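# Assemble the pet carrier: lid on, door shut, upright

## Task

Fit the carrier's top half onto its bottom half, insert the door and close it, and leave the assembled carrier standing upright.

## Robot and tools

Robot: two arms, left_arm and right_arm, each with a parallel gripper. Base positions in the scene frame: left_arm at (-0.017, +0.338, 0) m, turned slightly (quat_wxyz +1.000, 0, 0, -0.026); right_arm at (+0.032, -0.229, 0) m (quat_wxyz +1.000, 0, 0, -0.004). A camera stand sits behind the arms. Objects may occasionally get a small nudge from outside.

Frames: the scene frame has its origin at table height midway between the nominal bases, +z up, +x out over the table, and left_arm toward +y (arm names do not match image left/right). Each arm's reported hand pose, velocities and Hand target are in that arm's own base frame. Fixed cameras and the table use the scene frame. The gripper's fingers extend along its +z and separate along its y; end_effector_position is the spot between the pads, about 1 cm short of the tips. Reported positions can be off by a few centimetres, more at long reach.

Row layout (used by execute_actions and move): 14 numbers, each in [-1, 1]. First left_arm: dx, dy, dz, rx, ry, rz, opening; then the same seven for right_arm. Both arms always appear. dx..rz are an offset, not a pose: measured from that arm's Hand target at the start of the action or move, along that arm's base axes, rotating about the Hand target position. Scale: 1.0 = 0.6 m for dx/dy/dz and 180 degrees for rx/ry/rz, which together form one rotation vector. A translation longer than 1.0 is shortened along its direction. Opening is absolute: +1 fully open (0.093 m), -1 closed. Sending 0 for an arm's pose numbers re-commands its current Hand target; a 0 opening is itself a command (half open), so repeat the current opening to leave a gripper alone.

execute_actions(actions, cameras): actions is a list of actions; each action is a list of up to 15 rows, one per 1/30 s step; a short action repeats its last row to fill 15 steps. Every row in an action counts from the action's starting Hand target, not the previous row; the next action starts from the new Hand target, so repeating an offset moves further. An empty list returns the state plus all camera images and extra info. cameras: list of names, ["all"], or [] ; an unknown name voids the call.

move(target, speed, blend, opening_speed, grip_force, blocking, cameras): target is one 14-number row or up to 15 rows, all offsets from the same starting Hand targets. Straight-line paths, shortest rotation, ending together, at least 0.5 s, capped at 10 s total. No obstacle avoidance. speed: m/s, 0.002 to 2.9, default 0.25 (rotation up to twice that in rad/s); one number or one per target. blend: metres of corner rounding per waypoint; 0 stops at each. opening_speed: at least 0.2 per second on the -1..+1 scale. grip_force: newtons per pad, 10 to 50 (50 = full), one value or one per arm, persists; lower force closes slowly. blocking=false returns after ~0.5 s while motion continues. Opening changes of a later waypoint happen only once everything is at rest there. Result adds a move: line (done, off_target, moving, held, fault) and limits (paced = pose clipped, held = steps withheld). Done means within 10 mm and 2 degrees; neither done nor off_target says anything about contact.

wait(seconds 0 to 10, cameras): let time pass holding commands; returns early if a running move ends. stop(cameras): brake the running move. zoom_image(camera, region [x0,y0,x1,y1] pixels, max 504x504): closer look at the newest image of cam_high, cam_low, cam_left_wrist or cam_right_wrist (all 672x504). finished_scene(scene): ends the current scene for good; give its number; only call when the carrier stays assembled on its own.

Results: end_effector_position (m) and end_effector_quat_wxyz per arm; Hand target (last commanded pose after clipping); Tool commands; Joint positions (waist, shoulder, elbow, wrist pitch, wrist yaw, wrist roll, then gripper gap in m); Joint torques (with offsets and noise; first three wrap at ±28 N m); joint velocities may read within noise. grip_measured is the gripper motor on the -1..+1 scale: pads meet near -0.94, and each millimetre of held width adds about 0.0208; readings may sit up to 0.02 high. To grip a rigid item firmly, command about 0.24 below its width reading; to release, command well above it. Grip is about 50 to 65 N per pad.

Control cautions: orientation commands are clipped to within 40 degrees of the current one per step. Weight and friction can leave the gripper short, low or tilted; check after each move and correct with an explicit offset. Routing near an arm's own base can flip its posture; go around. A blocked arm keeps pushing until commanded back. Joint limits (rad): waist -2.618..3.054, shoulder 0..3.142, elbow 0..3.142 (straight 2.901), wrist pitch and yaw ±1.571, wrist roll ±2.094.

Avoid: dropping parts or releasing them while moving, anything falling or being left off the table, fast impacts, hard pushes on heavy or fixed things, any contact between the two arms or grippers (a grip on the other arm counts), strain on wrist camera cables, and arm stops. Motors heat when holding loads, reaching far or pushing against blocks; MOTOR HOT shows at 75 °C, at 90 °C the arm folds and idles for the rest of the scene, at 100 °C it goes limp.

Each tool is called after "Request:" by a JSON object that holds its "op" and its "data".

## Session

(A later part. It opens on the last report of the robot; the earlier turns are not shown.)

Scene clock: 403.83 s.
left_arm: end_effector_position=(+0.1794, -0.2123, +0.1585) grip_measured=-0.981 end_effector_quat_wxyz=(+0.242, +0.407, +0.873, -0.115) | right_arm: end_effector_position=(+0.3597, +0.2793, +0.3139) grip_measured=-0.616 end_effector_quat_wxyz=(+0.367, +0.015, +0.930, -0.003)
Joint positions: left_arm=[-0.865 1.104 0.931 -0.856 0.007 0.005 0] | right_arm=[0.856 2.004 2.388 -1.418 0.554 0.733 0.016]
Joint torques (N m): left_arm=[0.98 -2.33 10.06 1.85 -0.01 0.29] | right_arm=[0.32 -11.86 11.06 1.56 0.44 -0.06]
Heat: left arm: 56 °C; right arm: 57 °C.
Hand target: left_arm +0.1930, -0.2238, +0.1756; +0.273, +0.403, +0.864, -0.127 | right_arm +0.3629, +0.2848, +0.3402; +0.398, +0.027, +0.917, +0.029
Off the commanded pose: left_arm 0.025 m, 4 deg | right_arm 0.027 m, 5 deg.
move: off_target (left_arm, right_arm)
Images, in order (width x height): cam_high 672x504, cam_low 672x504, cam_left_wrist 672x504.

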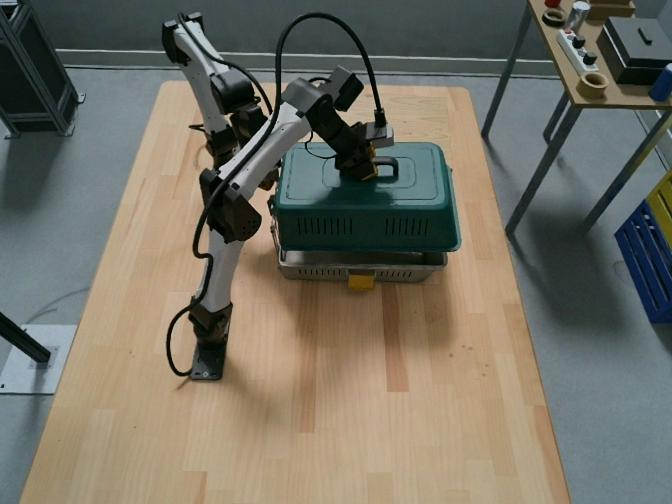

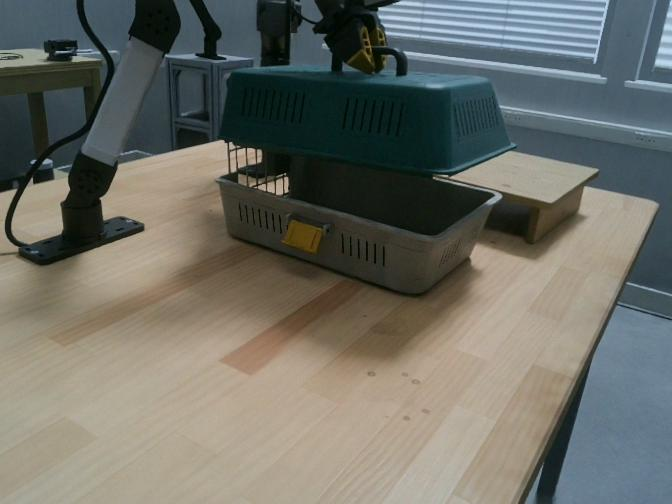

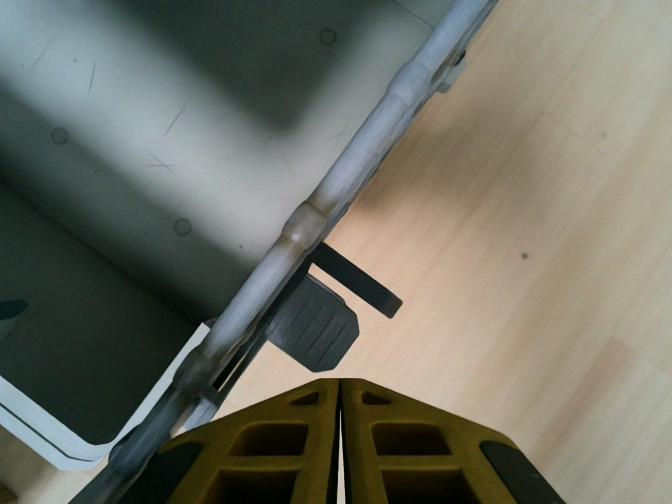

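Request:
{"op": "move", "data": {"target": [0.015,-0.01,0,0,0,0,-1,0.03,0.008,0,0,0,0,-1], "cameras": ["cam_left_wrist","cam_high","cam_low"], "speed": 0.04}}

Request:
{"op": "zoom_image", "data": {"camera": "cam_low", "region": [190, 60, 340, 220]}}

Request:
{"op": "zoom_image", "data": {"camera": "cam_high", "region": [240, 160, 320, 290]}}

Scene clock: 413.90 s.
left_arm: end_effector_position=(+0.1924, -0.2196, +0.1606) grip_measured=-0.981 end_effector_quat_wxyz=(+0.249, +0.401, +0.874, -0.115) | right_arm: end_effector_position=(+0.3733, +0.2894, +0.3147) grip_measured=-0.616 end_effector_quat_wxyz=(+0.364, +0.014, +0.931, +0.007)
Joint positions: left_arm=[-0.847 1.15 0.958 -0.823 0.008 0.011 0] | right_arm=[0.84 2.105 2.555 -1.466 0.526 0.716 0.016]
Joint torques (N m): left_arm=[0.58 -2.74 9.84 1.76 0.11 0.3] | right_arm=[-0.66 -12.19 10.67 1.6 0.54 -0.16]
Heat: left arm: 57 °C; right arm: 55 °C.
Hand target: left_arm +0.2019, -0.2298, +0.1755; +0.273, +0.403, +0.864, -0.127 | right_arm +0.3809, +0.2895, +0.3401; +0.398, +0.027, +0.917, +0.029
Off the commanded pose: left_arm 0.021 m, 3 deg | right_arm 0.027 m, 5 deg.
move: off_target (left_arm, right_arm)
Images, in order (width x height): cam_high 672x504, cam_low 672x504, cam_left_wrist 672x504.

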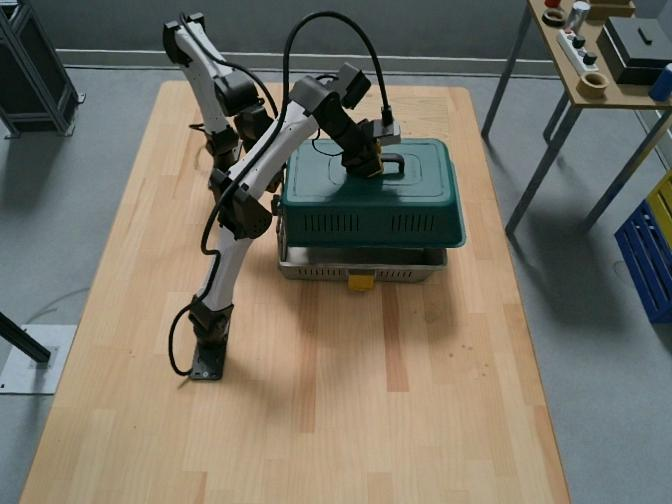

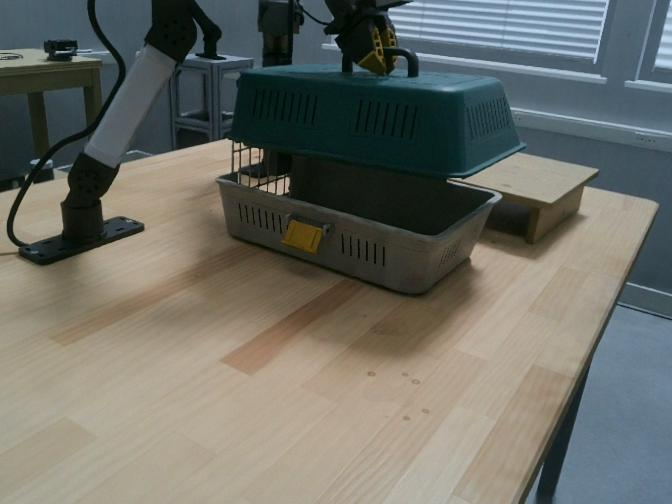

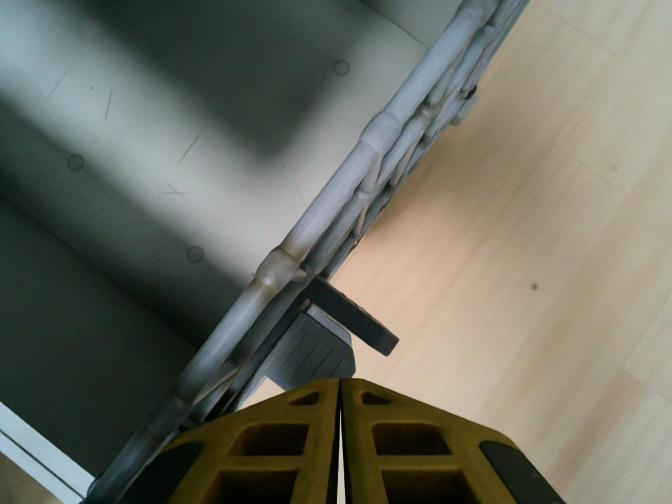

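Scaled by 3.150 from the camera's 672x504 image, which has a finer 960x720 frame.

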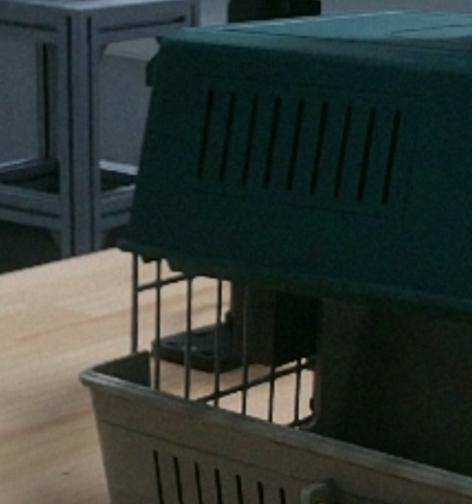

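Scaled by 3.877 from the camera's 672x504 image, which has a finer 960x720 frame.

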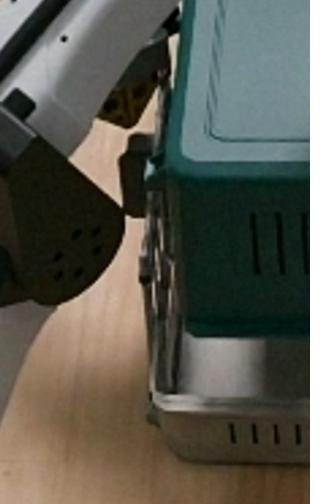

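Request:
{"op": "move", "data": {"target": [[-0.08,0.0,0,0,0,0.0,-1,0,0,0,0,0,0,-1],[-0.14,0.08,0.05,0,0,0.0,-1,0,0,0,0,0,0,-1],[-0.09,0.25,0.308,0,0,0.0,-1,0,0,0,0,0,0,-1]], "cameras": ["cam_left_wrist"], "speed": [0.04,0.12,0.15], "blend": [0,0.02,0]}}

Request:
{"op": "zoom_image", "data": {"camera": "cam_left_wrist", "region": [350, 0, 670, 280]}}

Scene clock: 426.57 s.
left_arm: end_effector_position=(+0.1501, -0.0792, +0.3541) grip_measured=-0.981 end_effector_quat_wxyz=(+0.363, +0.359, +0.856, -0.078) | right_arm: end_effector_position=(+0.3726, +0.2889, +0.3140) grip_measured=-0.616 end_effector_quat_wxyz=(+0.362, +0.013, +0.932, +0.006)
Joint positions: left_arm=[-0.225 0.931 1.648 -1.566 0.262 0.47 0] | right_arm=[0.84 2.105 2.555 -1.47 0.525 0.715 0.016]
Joint torques (N m): left_arm=[0.5 0.59 6.11 1.64 0.3 0.29] | right_arm=[-0.66 -12.07 10.99 1.61 0.56 -0.15]
Heat: left arm: 59 °C; right arm: 54 °C.
Hand target: left_arm +0.1479, -0.0798, +0.3603; +0.273, +0.403, +0.864, -0.127 | right_arm +0.3809, +0.2895, +0.3401; +0.398, +0.027, +0.917, +0.029
Off the commanded pose: left_arm 0.007 m, 13 deg | right_arm 0.027 m, 5 deg.
joint sent to its limit (left arm) — joint 4 (wrist pitch), lower limit. The joint targets are off in orientation, not in position.
move: off_target (left_arm, right_arm)
Images, in order (width x height): cam_left_wrist 672x504.

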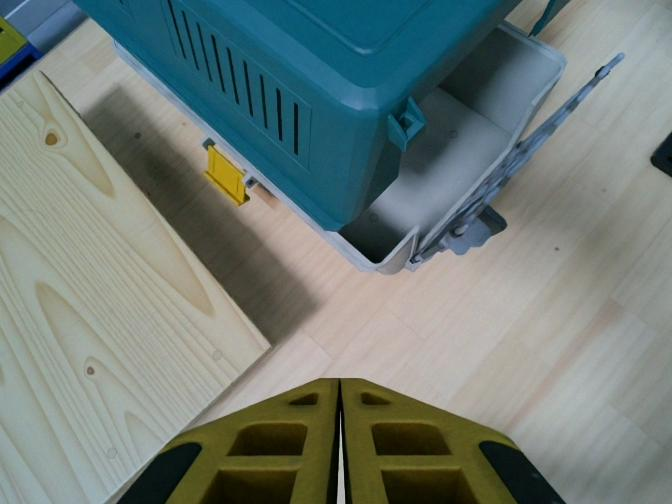

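Scaled by 1.575 from the camera's 672x504 image, which has a finer 960x720 frame.

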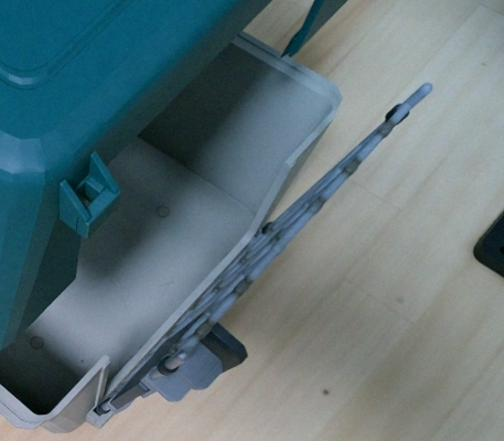

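Request:
{"op": "move", "data": {"target": [[-0.09,-0.17,-0.16,0,0,0,-1,0.05,-0.06,0.02,0,0,0,-1],[-0.05,-0.225,-0.3,0,0,0,-1,0.05,-0.06,0.02,0,0,0,-1],[0.05,-0.225,-0.3,0,0,0,-1,0.05,-0.06,0.02,0,0,0,-1],[0.11,-0.225,-0.3,0,0,0,-1,0.05,-0.06,0.02,0,0,0,-1]], "cameras": ["cam_left_wrist","cam_low","cam_high"], "speed": [0.15,0.12,0.06,0.03], "blend": [0.02,0.01,0.01,0]}}

Request:
{"op": "zoom_image", "data": {"camera": "cam_low", "region": [190, 60, 340, 220]}}

Scene clock: 439.27 s.
left_arm: end_effector_position=(+0.2010, -0.2040, +0.1646) grip_measured=-0.981 end_effector_quat_wxyz=(+0.243, +0.400, +0.876, -0.116) | right_arm: end_effector_position=(+0.4031, +0.2524, +0.3269) grip_measured=-0.616 end_effector_quat_wxyz=(+0.360, +0.016, +0.933, +0.008)
Joint positions: left_arm=[-0.757 1.14 0.974 -0.862 0.061 0.083 0] | right_arm=[0.715 2.136 2.668 -1.5 0.454 0.606 0.016]
Joint torques (N m): left_arm=[0.69 -2.44 9.81 1.86 0.14 0.35] | right_arm=[-0.49 -11.97 10.39 1.76 0.45 -0.15]
Heat: left arm: 58 °C; right arm: 54 °C.
Hand target: left_arm +0.2138, -0.2148, +0.1802; +0.273, +0.403, +0.864, -0.127 | right_arm +0.4109, +0.2536, +0.3522; +0.398, +0.027, +0.917, +0.029
Off the commanded pose: left_arm 0.023 m, 4 deg | right_arm 0.026 m, 5 deg.
move: off_target (left_arm, right_arm)
Images, in order (width x height): cam_high 672x504, cam_low 672x504, cam_left_wrist 672x504.

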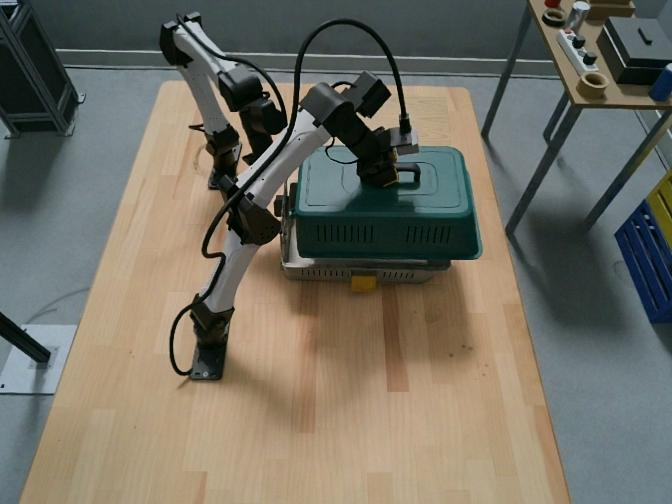

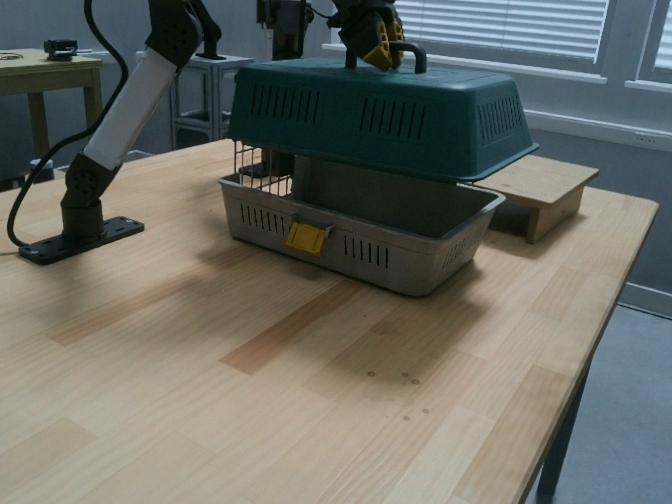

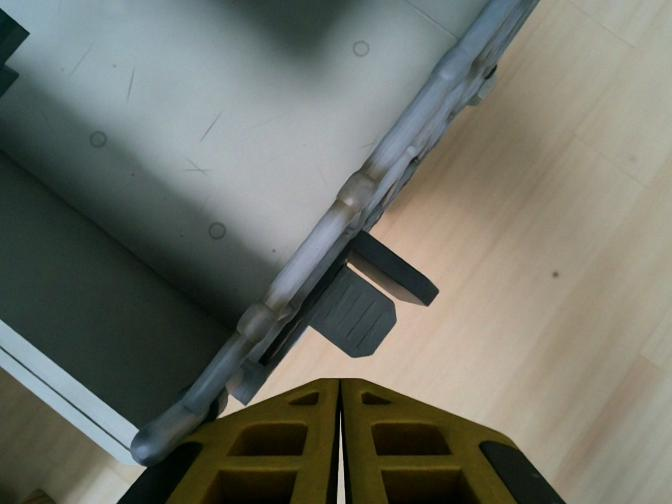

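Scaled by 3.150 from the camera's 672x504 image, which has a finer 960x720 frame.

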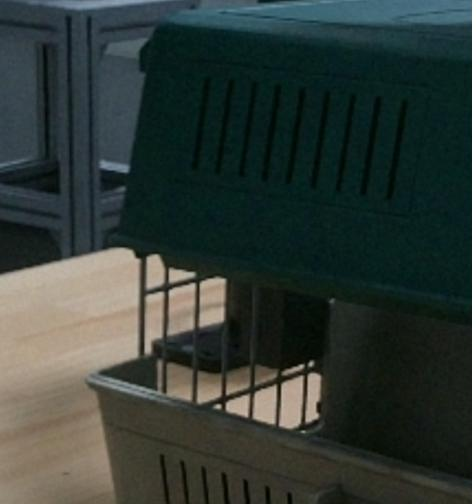

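Request:
{"op": "move", "data": {"target": [[-0.08,0.0,0,0,0,0.0,-1,0,0,0,0,0,0,-1],[-0.16,0.08,0.05,0,0,0.0,-1,0,0,0,0,0,0,-1],[-0.11,0.225,0.3,0,0,0.0,-1,0,0,0,0,0,0,-1]], "cameras": ["cam_left_wrist"], "speed": [0.03,0.12,0.15], "blend": [0,0.02,0]}}

Request:
{"op": "zoom_image", "data": {"camera": "cam_left_wrist", "region": [350, 0, 670, 280]}}

Scene clock: 446.03 s.
left_arm: end_effector_position=(+0.1502, -0.0792, +0.3537) grip_measured=-0.981 end_effector_quat_wxyz=(+0.362, +0.359, +0.856, -0.079) | right_arm: end_effector_position=(+0.4031, +0.2524, +0.3269) grip_measured=-0.616 end_effector_quat_wxyz=(+0.360, +0.016, +0.933, +0.008)
Joint positions: left_arm=[-0.225 0.931 1.647 -1.566 0.263 0.47 0] | right_arm=[0.715 2.136 2.668 -1.5 0.454 0.606 0.016]
Joint torques (N m): left_arm=[0.46 0.5 6.08 1.62 0.27 0.33] | right_arm=[-0.51 -11.96 10.37 1.76 0.45 -0.15]
Heat: left arm: 59 °C; right arm: 55 °C.
Hand target: left_arm +0.1478, -0.0797, +0.3602; +0.273, +0.403, +0.864, -0.127 | right_arm +0.4109, +0.2536, +0.3522; +0.398, +0.027, +0.917, +0.029
Off the commanded pose: left_arm 0.007 m, 13 deg | right_arm 0.026 m, 5 deg.
joint sent to its limit (left arm) — joint 4 (wrist pitch), lower limit. The joint targets are off in orientation, not in position.
move: off_target (left_arm, right_arm)
Images, in order (width x height): cam_left_wrist 672x504.

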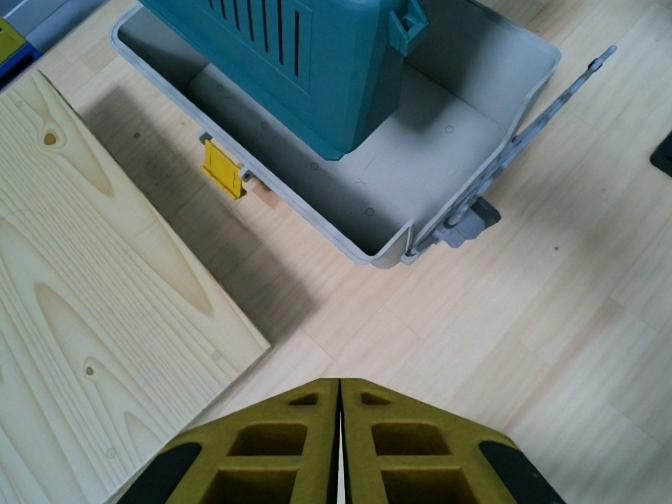

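Scaled by 1.575 from the camera's 672x504 image, which has a finer 960x720 frame.

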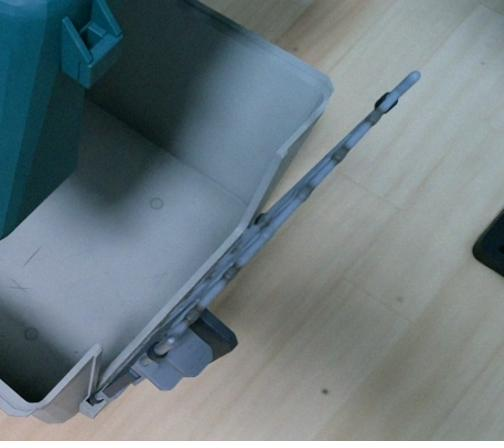

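Request:
{"op": "zoom_image", "data": {"camera": "cam_left_wrist", "region": [400, 180, 510, 290]}}

Request:
{"op": "zoom_image", "data": {"camera": "cam_left_wrist", "region": [540, 20, 640, 120]}}

Scaled by 4.582 from the camera's 672x504 image, which has a finer 960x720 frame.

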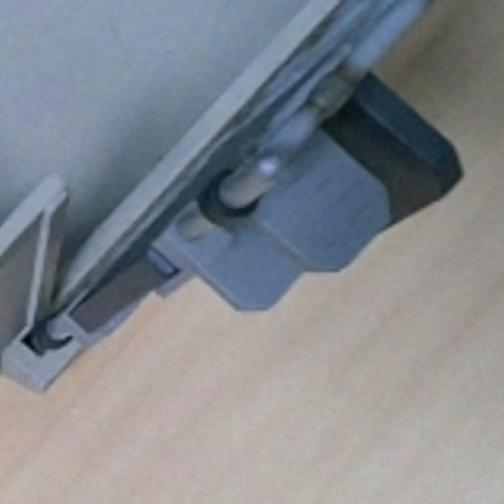

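Scaled by 5.040 from the camera's 672x504 image, which has a finer 960x720 frame.

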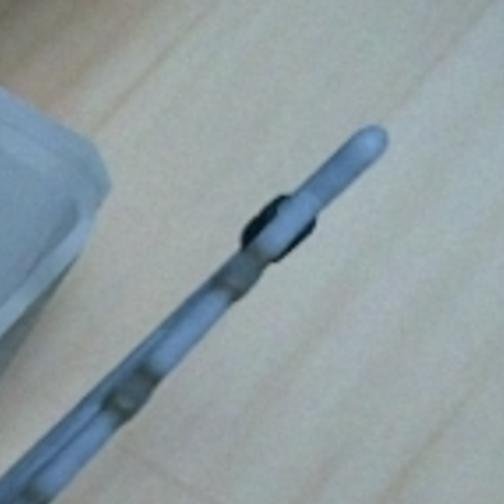

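Request:
{"op": "move", "data": {"target": [0,0,0,0,0,0,-1,-0.09,0.058,-0.005,0,-0.035,0.0,-1], "cameras": ["cam_left_wrist","cam_low","cam_high"], "speed": 0.1}}

Request:
{"op": "zoom_image", "data": {"camera": "cam_left_wrist", "region": [350, 0, 670, 280]}}

Scene clock: 462.53 s.
left_arm: end_effector_position=(+0.1502, -0.0792, +0.3537) grip_measured=-0.981 end_effector_quat_wxyz=(+0.362, +0.360, +0.856, -0.079) | right_arm: end_effector_position=(+0.3528, +0.2945, +0.3094) grip_measured=-0.616 end_effector_quat_wxyz=(+0.397, -0.005, +0.918, -0.003)
Joint positions: left_arm=[-0.225 0.931 1.647 -1.566 0.263 0.471 0] | right_arm=[0.908 1.943 2.232 -1.283 0.613 0.71 0.016]
Joint torques (N m): left_arm=[0.39 0.53 6.19 1.67 0.29 0.35] | right_arm=[-0.34 -16.58 7.05 1.91 0.82 0.01]
Heat: left arm: 58 °C; right arm: 55 °C.
Hand target: left_arm +0.1477, -0.0797, +0.3602; +0.273, +0.403, +0.865, -0.127 | right_arm +0.3569, +0.2882, +0.3492; +0.448, +0.025, +0.893, +0.030
Off the commanded pose: left_arm 0.007 m, 13 deg | right_arm 0.040 m, 8 deg.
joint sent to its limit (left arm) — joint 4 (wrist pitch), lower limit. The joint targets are off in orientation, not in position.
move: off_target (left_arm, right_arm)
Images, in order (width x height): cam_high 672x504, cam_low 672x504, cam_left_wrist 672x504.

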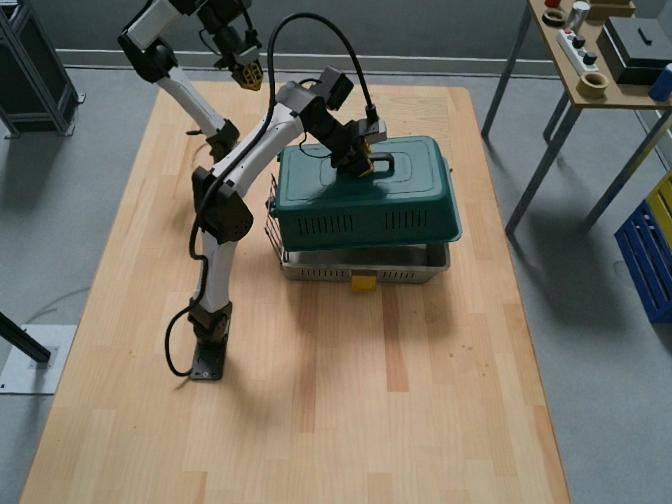

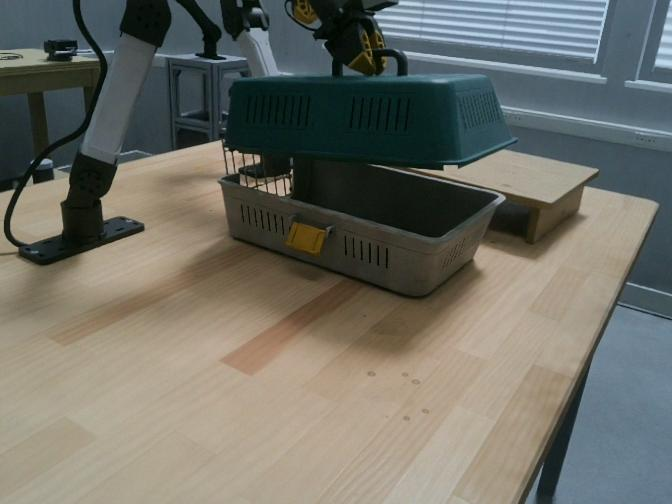

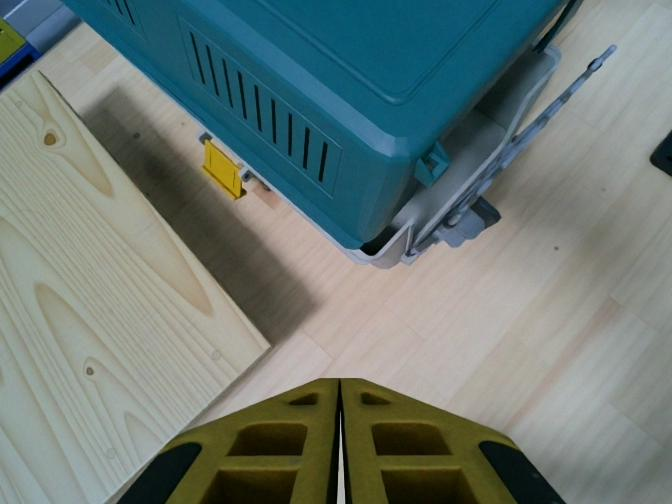

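Scaled by 1.575 from the camera's 672x504 image, which has a finer 960x720 frame.

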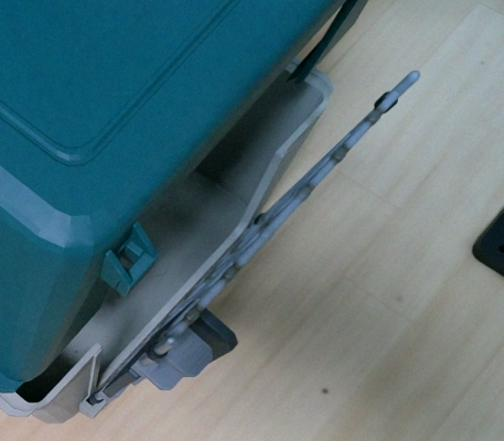

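Request:
{"op": "move", "data": {"target": [0,0,0,0,0,0,-1,-0.045,-0.006,-0.03,0,-0.012,0.0,-1], "cameras": ["cam_left_wrist","cam_low","cam_high"], "speed": 0.06}}

Request:
{"op": "zoom_image", "data": {"camera": "cam_left_wrist", "region": [400, 130, 510, 240]}}

Request:
{"op": "zoom_image", "data": {"camera": "cam_left_wrist", "region": [560, 0, 660, 100]}}

Scene clock: 473.03 s.
left_arm: end_effector_position=(+0.1502, -0.0792, +0.3537) grip_measured=-0.981 end_effector_quat_wxyz=(+0.362, +0.360, +0.856, -0.079) | right_arm: end_effector_position=(+0.3264, +0.2873, +0.2963) grip_measured=-0.616 end_effector_quat_wxyz=(+0.417, -0.004, +0.909, -0.002)
Joint positions: left_arm=[-0.225 0.931 1.647 -1.566 0.263 0.471 0] | right_arm=[0.966 1.782 1.933 -1.137 0.674 0.747 0.016]
Joint torques (N m): left_arm=[0.54 0.66 6.17 1.66 0.33 0.32] | right_arm=[0.25 -14.57 7.46 1.9 0.88 0.01]
Heat: left arm: 57 °C; right arm: 57 °C.
Hand target: left_arm +0.1477, -0.0797, +0.3602; +0.273, +0.403, +0.865, -0.127 | right_arm +0.3300, +0.2847, +0.3312; +0.464, +0.025, +0.885, +0.031
Off the commanded pose: left_arm 0.007 m, 13 deg | right_arm 0.035 m, 8 deg.
joint sent to its limit (left arm) — joint 4 (wrist pitch), lower limit. The joint targets are off in orientation, not in position.
move: off_target (left_arm, right_arm)
Images, in order (width x height): cam_high 672x504, cam_low 672x504, cam_left_wrist 672x504.

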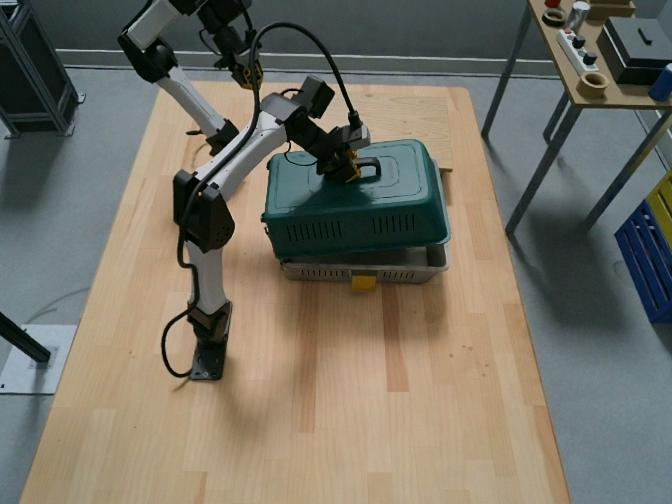

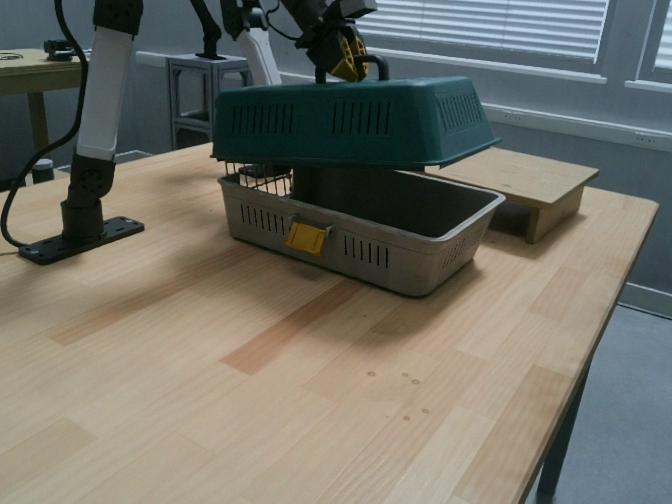

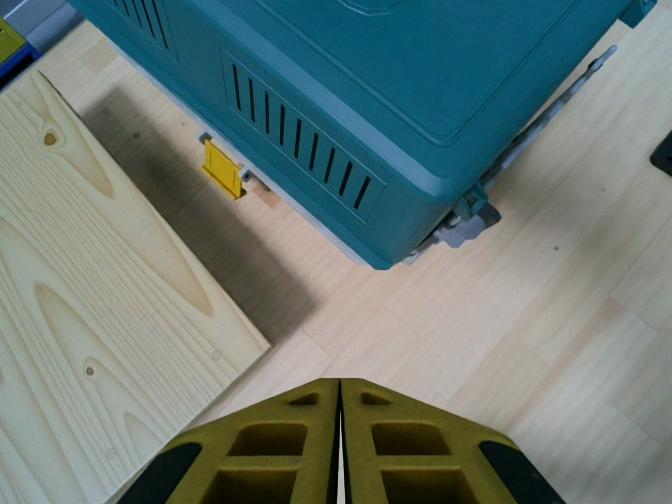

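Scaled by 4.582 from the camera's 672x504 image, which has a finer 960x720 frame.

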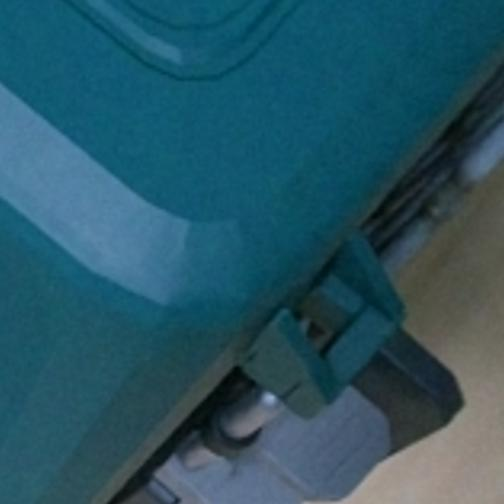

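Scaled by 5.040 from the camera's 672x504 image, which has a finer 960x720 frame.

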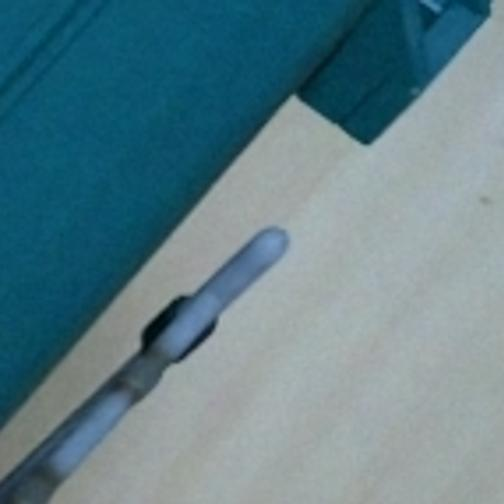

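Request:
{"op": "move", "data": {"target": [0,0,0,0,0,0,-1,0.0,0.0,-0.027,0,0,0.0,-1], "cameras": ["cam_left_wrist","cam_low","cam_high"], "speed": 0.04}}

Request:
{"op": "zoom_image", "data": {"camera": "cam_left_wrist", "region": [400, 150, 510, 260]}}

Request:
{"op": "zoom_image", "data": {"camera": "cam_left_wrist", "region": [560, 0, 660, 100]}}

Request:
{"op": "zoom_image", "data": {"camera": "cam_high", "region": [240, 140, 340, 300]}}

Scene clock: 482.43 s.
left_arm: end_effector_position=(+0.1502, -0.0792, +0.3537) grip_measured=-0.981 end_effector_quat_wxyz=(+0.362, +0.360, +0.856, -0.079) | right_arm: end_effector_position=(+0.3262, +0.2864, +0.2802) grip_measured=-0.616 end_effector_quat_wxyz=(+0.418, -0.003, +0.908, -0.002)
Joint positions: left_arm=[-0.225 0.931 1.647 -1.566 0.263 0.471 0] | right_arm=[0.966 1.753 1.828 -1.061 0.676 0.748 0.016]
Joint torques (N m): left_arm=[0.64 0.53 6.16 1.64 0.27 0.32] | right_arm=[0.25 -14.43 7.66 1.9 0.86 -0.01]
Heat: left arm: 57 °C; right arm: 57 °C.
Hand target: left_arm +0.1477, -0.0797, +0.3602; +0.273, +0.403, +0.865, -0.127 | right_arm +0.3300, +0.2847, +0.3150; +0.464, +0.025, +0.885, +0.031
Off the commanded pose: left_arm 0.007 m, 13 deg | right_arm 0.035 m, 8 deg.
joint sent to its limit (left arm) — joint 4 (wrist pitch), lower limit. The joint targets are off in orientation, not in position.
move: off_target (left_arm, right_arm)
Images, in order (width x height): cam_high 672x504, cam_low 672x504, cam_left_wrist 672x504.

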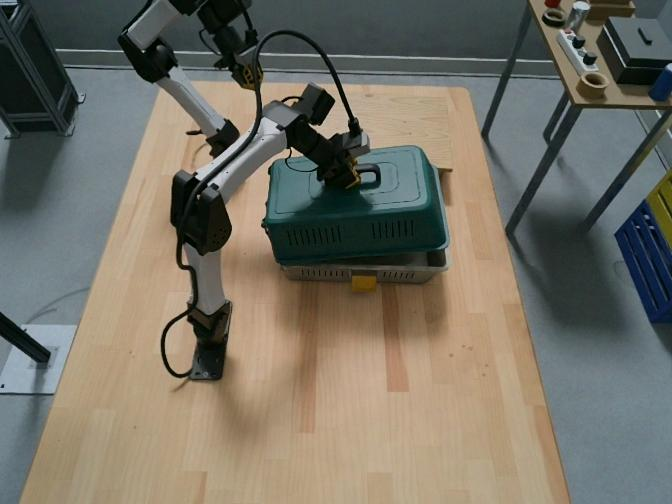

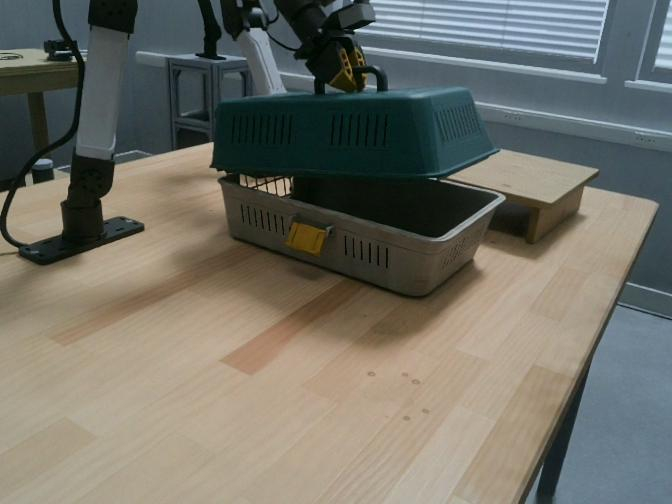

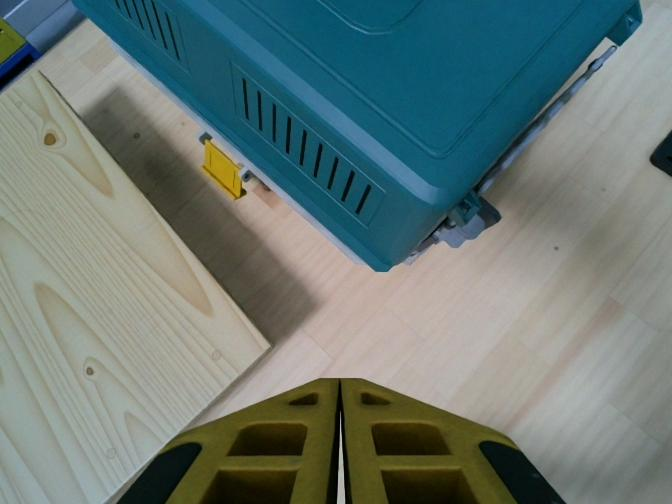

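Scaled by 4.582 from the camera's 672x504 image, which has a finer 960x720 frame.

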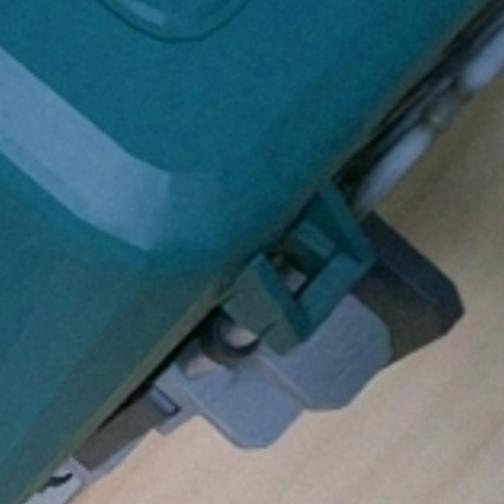

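Scaled by 5.040 from the camera's 672x504 image, which has a finer 960x720 frame.

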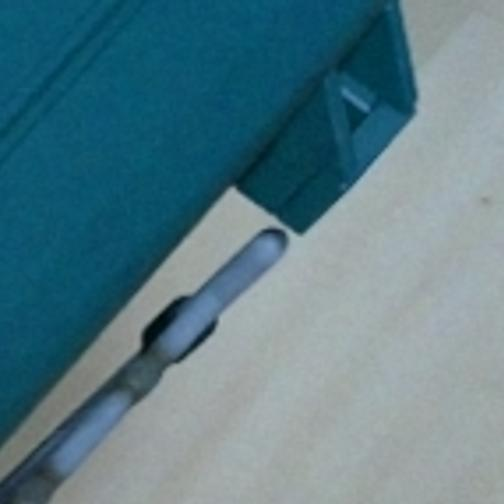

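Scaled by 3.150 from the camera's 672x504 image, which has a finer 960x720 frame.

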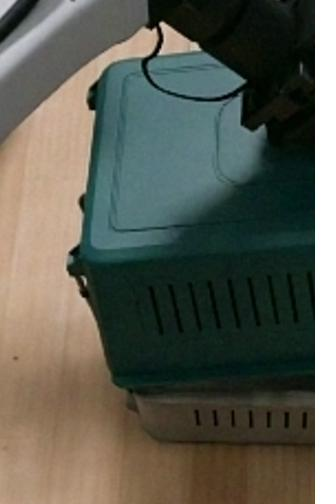

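Request:
{"op": "move", "data": {"target": [0,0,0,0,0,0,-1,-0.003,-0.007,-0.012,0,0,-0.009,-1], "cameras": ["cam_left_wrist"], "speed": 0.03}}

Request:
{"op": "zoom_image", "data": {"camera": "cam_left_wrist", "region": [400, 150, 510, 260]}}

Request:
{"op": "zoom_image", "data": {"camera": "cam_left_wrist", "region": [560, 0, 660, 100]}}

Scene clock: 489.90 s.
left_arm: end_effector_position=(+0.1502, -0.0792, +0.3537) grip_measured=-0.981 end_effector_quat_wxyz=(+0.362, +0.360, +0.856, -0.079) | right_arm: end_effector_position=(+0.3246, +0.2822, +0.2732) grip_measured=-0.616 end_effector_quat_wxyz=(+0.418, +0.007, +0.908, -0.009)
Joint positions: left_arm=[-0.225 0.931 1.647 -1.566 0.263 0.471 0] | right_arm=[0.968 1.745 1.793 -1.055 0.692 0.774 0.016]
Joint torques (N m): left_arm=[0.5 0.49 5.96 1.66 0.3 0.29] | right_arm=[0.38 -14.42 7.64 1.84 0.92 0.07]
Heat: left arm: 57 °C; right arm: 58 °C.
Hand target: left_arm +0.1477, -0.0797, +0.3602; +0.273, +0.403, +0.865, -0.127 | right_arm +0.3282, +0.2804, +0.3078; +0.465, +0.037, +0.884, +0.024
Off the commanded pose: left_arm 0.007 m, 13 deg | right_arm 0.035 m, 8 deg.
joint sent to its limit (left arm) — joint 4 (wrist pitch), lower limit. The joint targets are off in orientation, not in position.
move: off_target (left_arm, right_arm)
Images, in order (width x height): cam_left_wrist 672x504.

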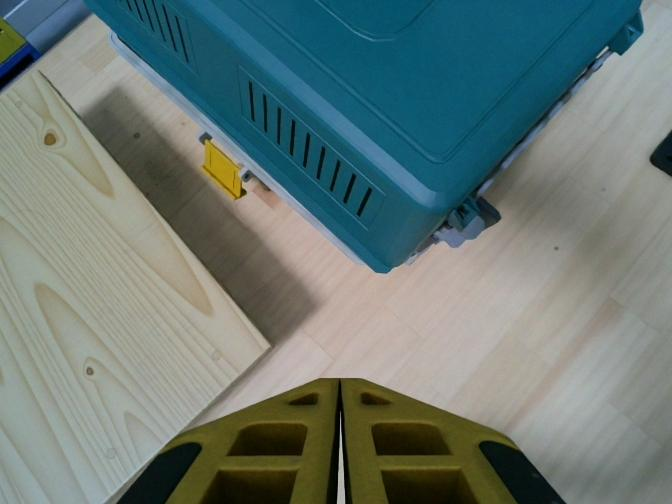

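Scaled by 4.582 from the camera's 672x504 image, which has a finer 960x720 frame.

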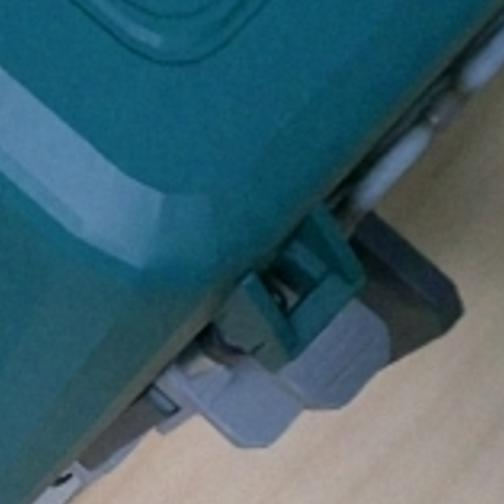

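Scaled by 5.040 from the camera's 672x504 image, which has a finer 960x720 frame.

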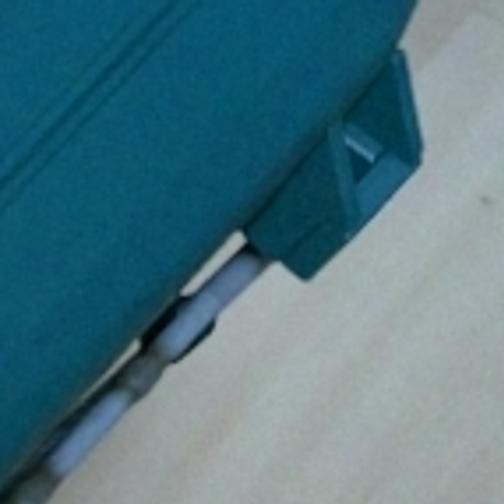

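Request:
{"op": "move", "data": {"target": [0,0,0,0,0,0,-1,0.001,0.001,-0.018,0.003,0,0,-1], "cameras": ["cam_left_wrist"], "speed": 0.02}}

Request:
{"op": "zoom_image", "data": {"camera": "cam_left_wrist", "region": [430, 170, 510, 250]}}

Request:
{"op": "zoom_image", "data": {"camera": "cam_left_wrist", "region": [580, 0, 660, 80]}}

Scene clock: 496.23 s.
left_arm: end_effector_position=(+0.1502, -0.0792, +0.3537) grip_measured=-0.981 end_effector_quat_wxyz=(+0.362, +0.360, +0.856, -0.079) | right_arm: end_effector_position=(+0.3253, +0.2820, +0.2667) grip_measured=-0.616 end_effector_quat_wxyz=(+0.424, +0.012, +0.906, -0.004)
Joint positions: left_arm=[-0.225 0.931 1.647 -1.566 0.263 0.471 0] | right_arm=[0.968 1.725 1.733 -0.997 0.698 0.778 0.016]
Joint torques (N m): left_arm=[0.62 0.49 6.17 1.65 0.32 0.34] | right_arm=[0.18 -13.76 7.46 1.84 0.81 0.06]
Heat: left arm: 57 °C; right arm: 57 °C.
Hand target: left_arm +0.1477, -0.0797, +0.3602; +0.273, +0.403, +0.865, -0.127 | right_arm +0.3288, +0.2811, +0.2971; +0.465, +0.040, +0.884, +0.029
Off the commanded pose: left_arm 0.007 m, 13 deg | right_arm 0.030 m, 7 deg.
joint sent to its limit (left arm) — joint 4 (wrist pitch), lower limit. The joint targets are off in orientation, not in position.
move: off_target (left_arm, right_arm)
Images, in order (width x height): cam_left_wrist 672x504.

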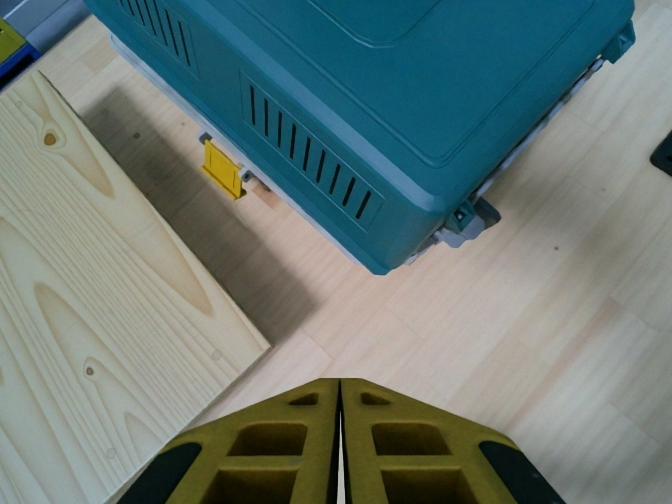

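Scaled by 6.300 from the camera's 672x504 image, which has a finer 960x720 frame.

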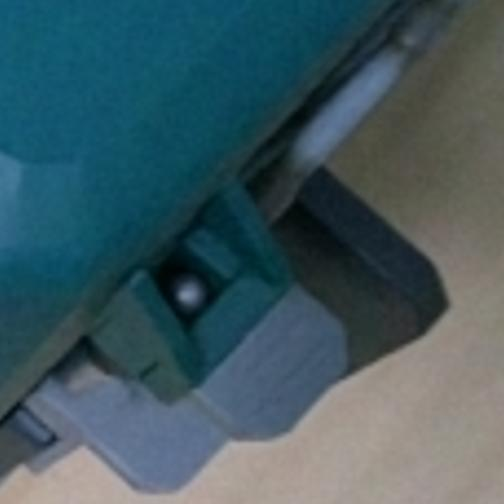

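Scaled by 6.300 from the camera's 672x504 image, which has a finer 960x720 frame.

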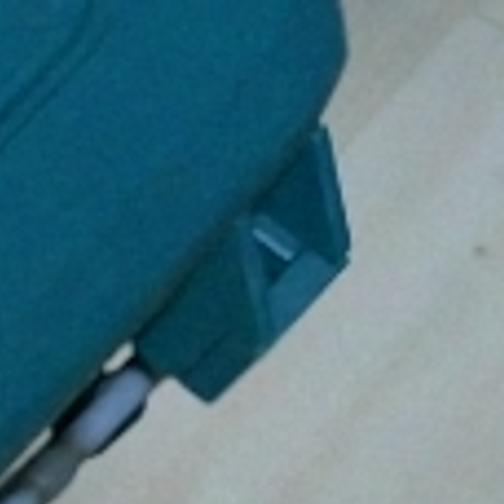

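Request:
{"op": "move", "data": {"target": [0,0,0,0,0,0,-1,0.0005,-0.001,-0.014,0.0,0,0.002,-1], "cameras": ["cam_left_wrist","cam_high"], "speed": 0.02}}

Request:
{"op": "zoom_image", "data": {"camera": "cam_left_wrist", "region": [430, 170, 510, 250]}}

Request:
{"op": "zoom_image", "data": {"camera": "cam_left_wrist", "region": [570, 10, 650, 90]}}

Request:
{"op": "zoom_image", "data": {"camera": "cam_high", "region": [240, 200, 320, 290]}}

Scene clock: 501.70 s.
left_arm: end_effector_position=(+0.1502, -0.0792, +0.3537) grip_measured=-0.981 end_effector_quat_wxyz=(+0.362, +0.360, +0.856, -0.079) | right_arm: end_effector_position=(+0.3262, +0.2817, +0.2649) grip_measured=-0.616 end_effector_quat_wxyz=(+0.433, +0.013, +0.901, +0.002)
Joint positions: left_arm=[-0.225 0.931 1.647 -1.566 0.263 0.471 0] | right_arm=[0.968 1.704 1.686 -0.943 0.704 0.767 0.016]
Joint torques (N m): left_arm=[0.44 0.75 6.11 1.65 0.31 0.3] | right_arm=[-0.09 -12.94 7.1 1.81 0.67 0.04]
Heat: left arm: 56 °C; right arm: 57 °C.
Hand target: left_arm +0.1477, -0.0797, +0.3602; +0.273, +0.403, +0.865, -0.127 | right_arm +0.3291, +0.2805, +0.2886; +0.465, +0.037, +0.884, +0.030
Off the commanded pose: left_arm 0.007 m, 13 deg | right_arm 0.024 m, 6 deg.
joint sent to its limit (left arm) — joint 4 (wrist pitch), lower limit. The joint targets are off in orientation, not in position.
move: off_target (left_arm, right_arm)
Images, in order (width x height): cam_high 672x504, cam_left_wrist 672x504.

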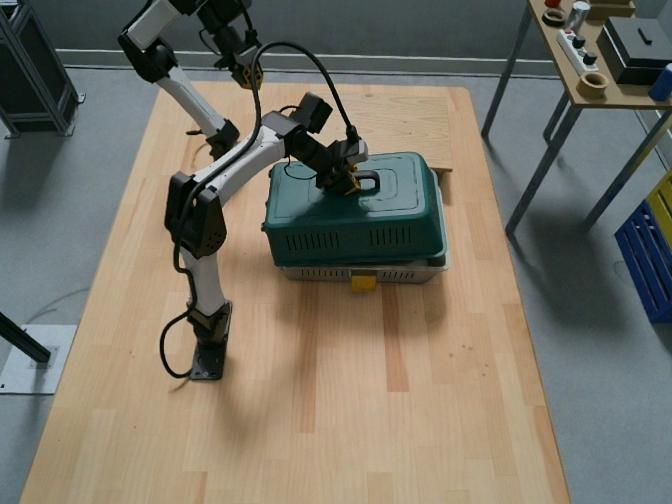

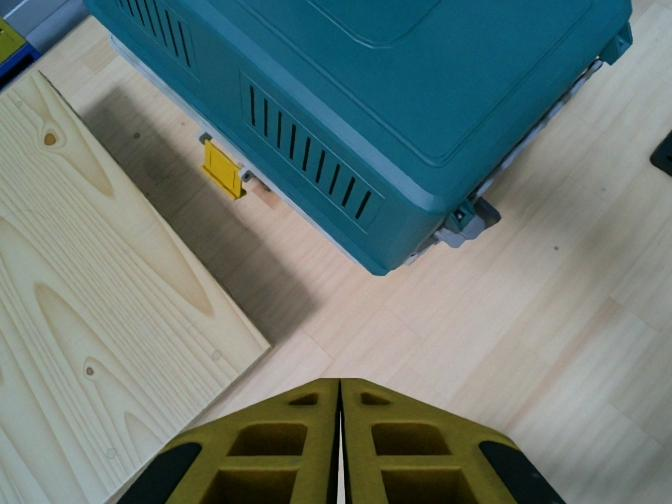

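Scaled by 6.300 from the camera's 672x504 image, which has a finer 960x720 frame.

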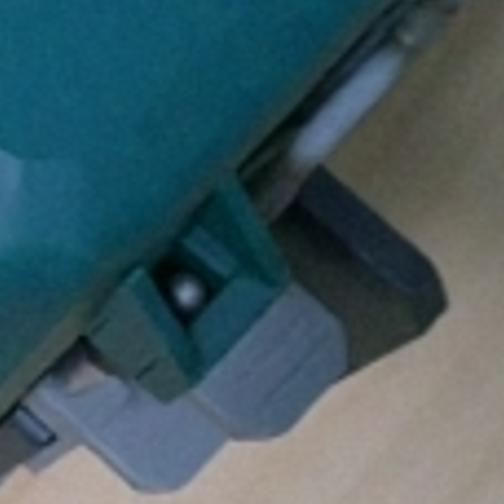

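Scaled by 6.300 from the camera's 672x504 image, which has a finer 960x720 frame.

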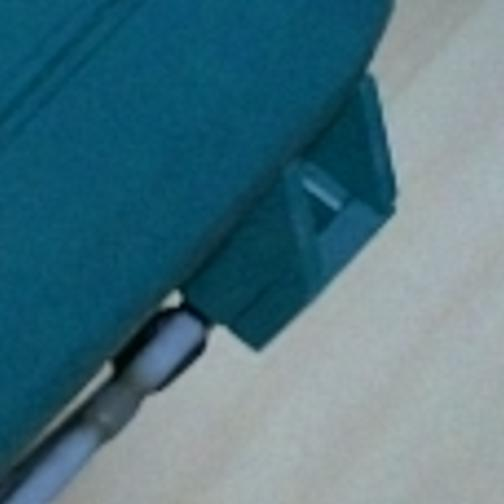

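Scaled by 5.600 from the camera's 672x504 image, which has a finer 960x720 frame.

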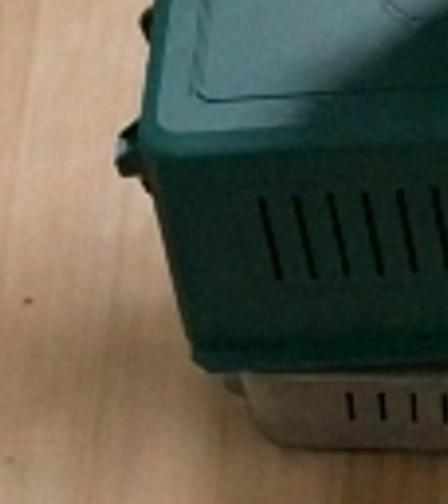

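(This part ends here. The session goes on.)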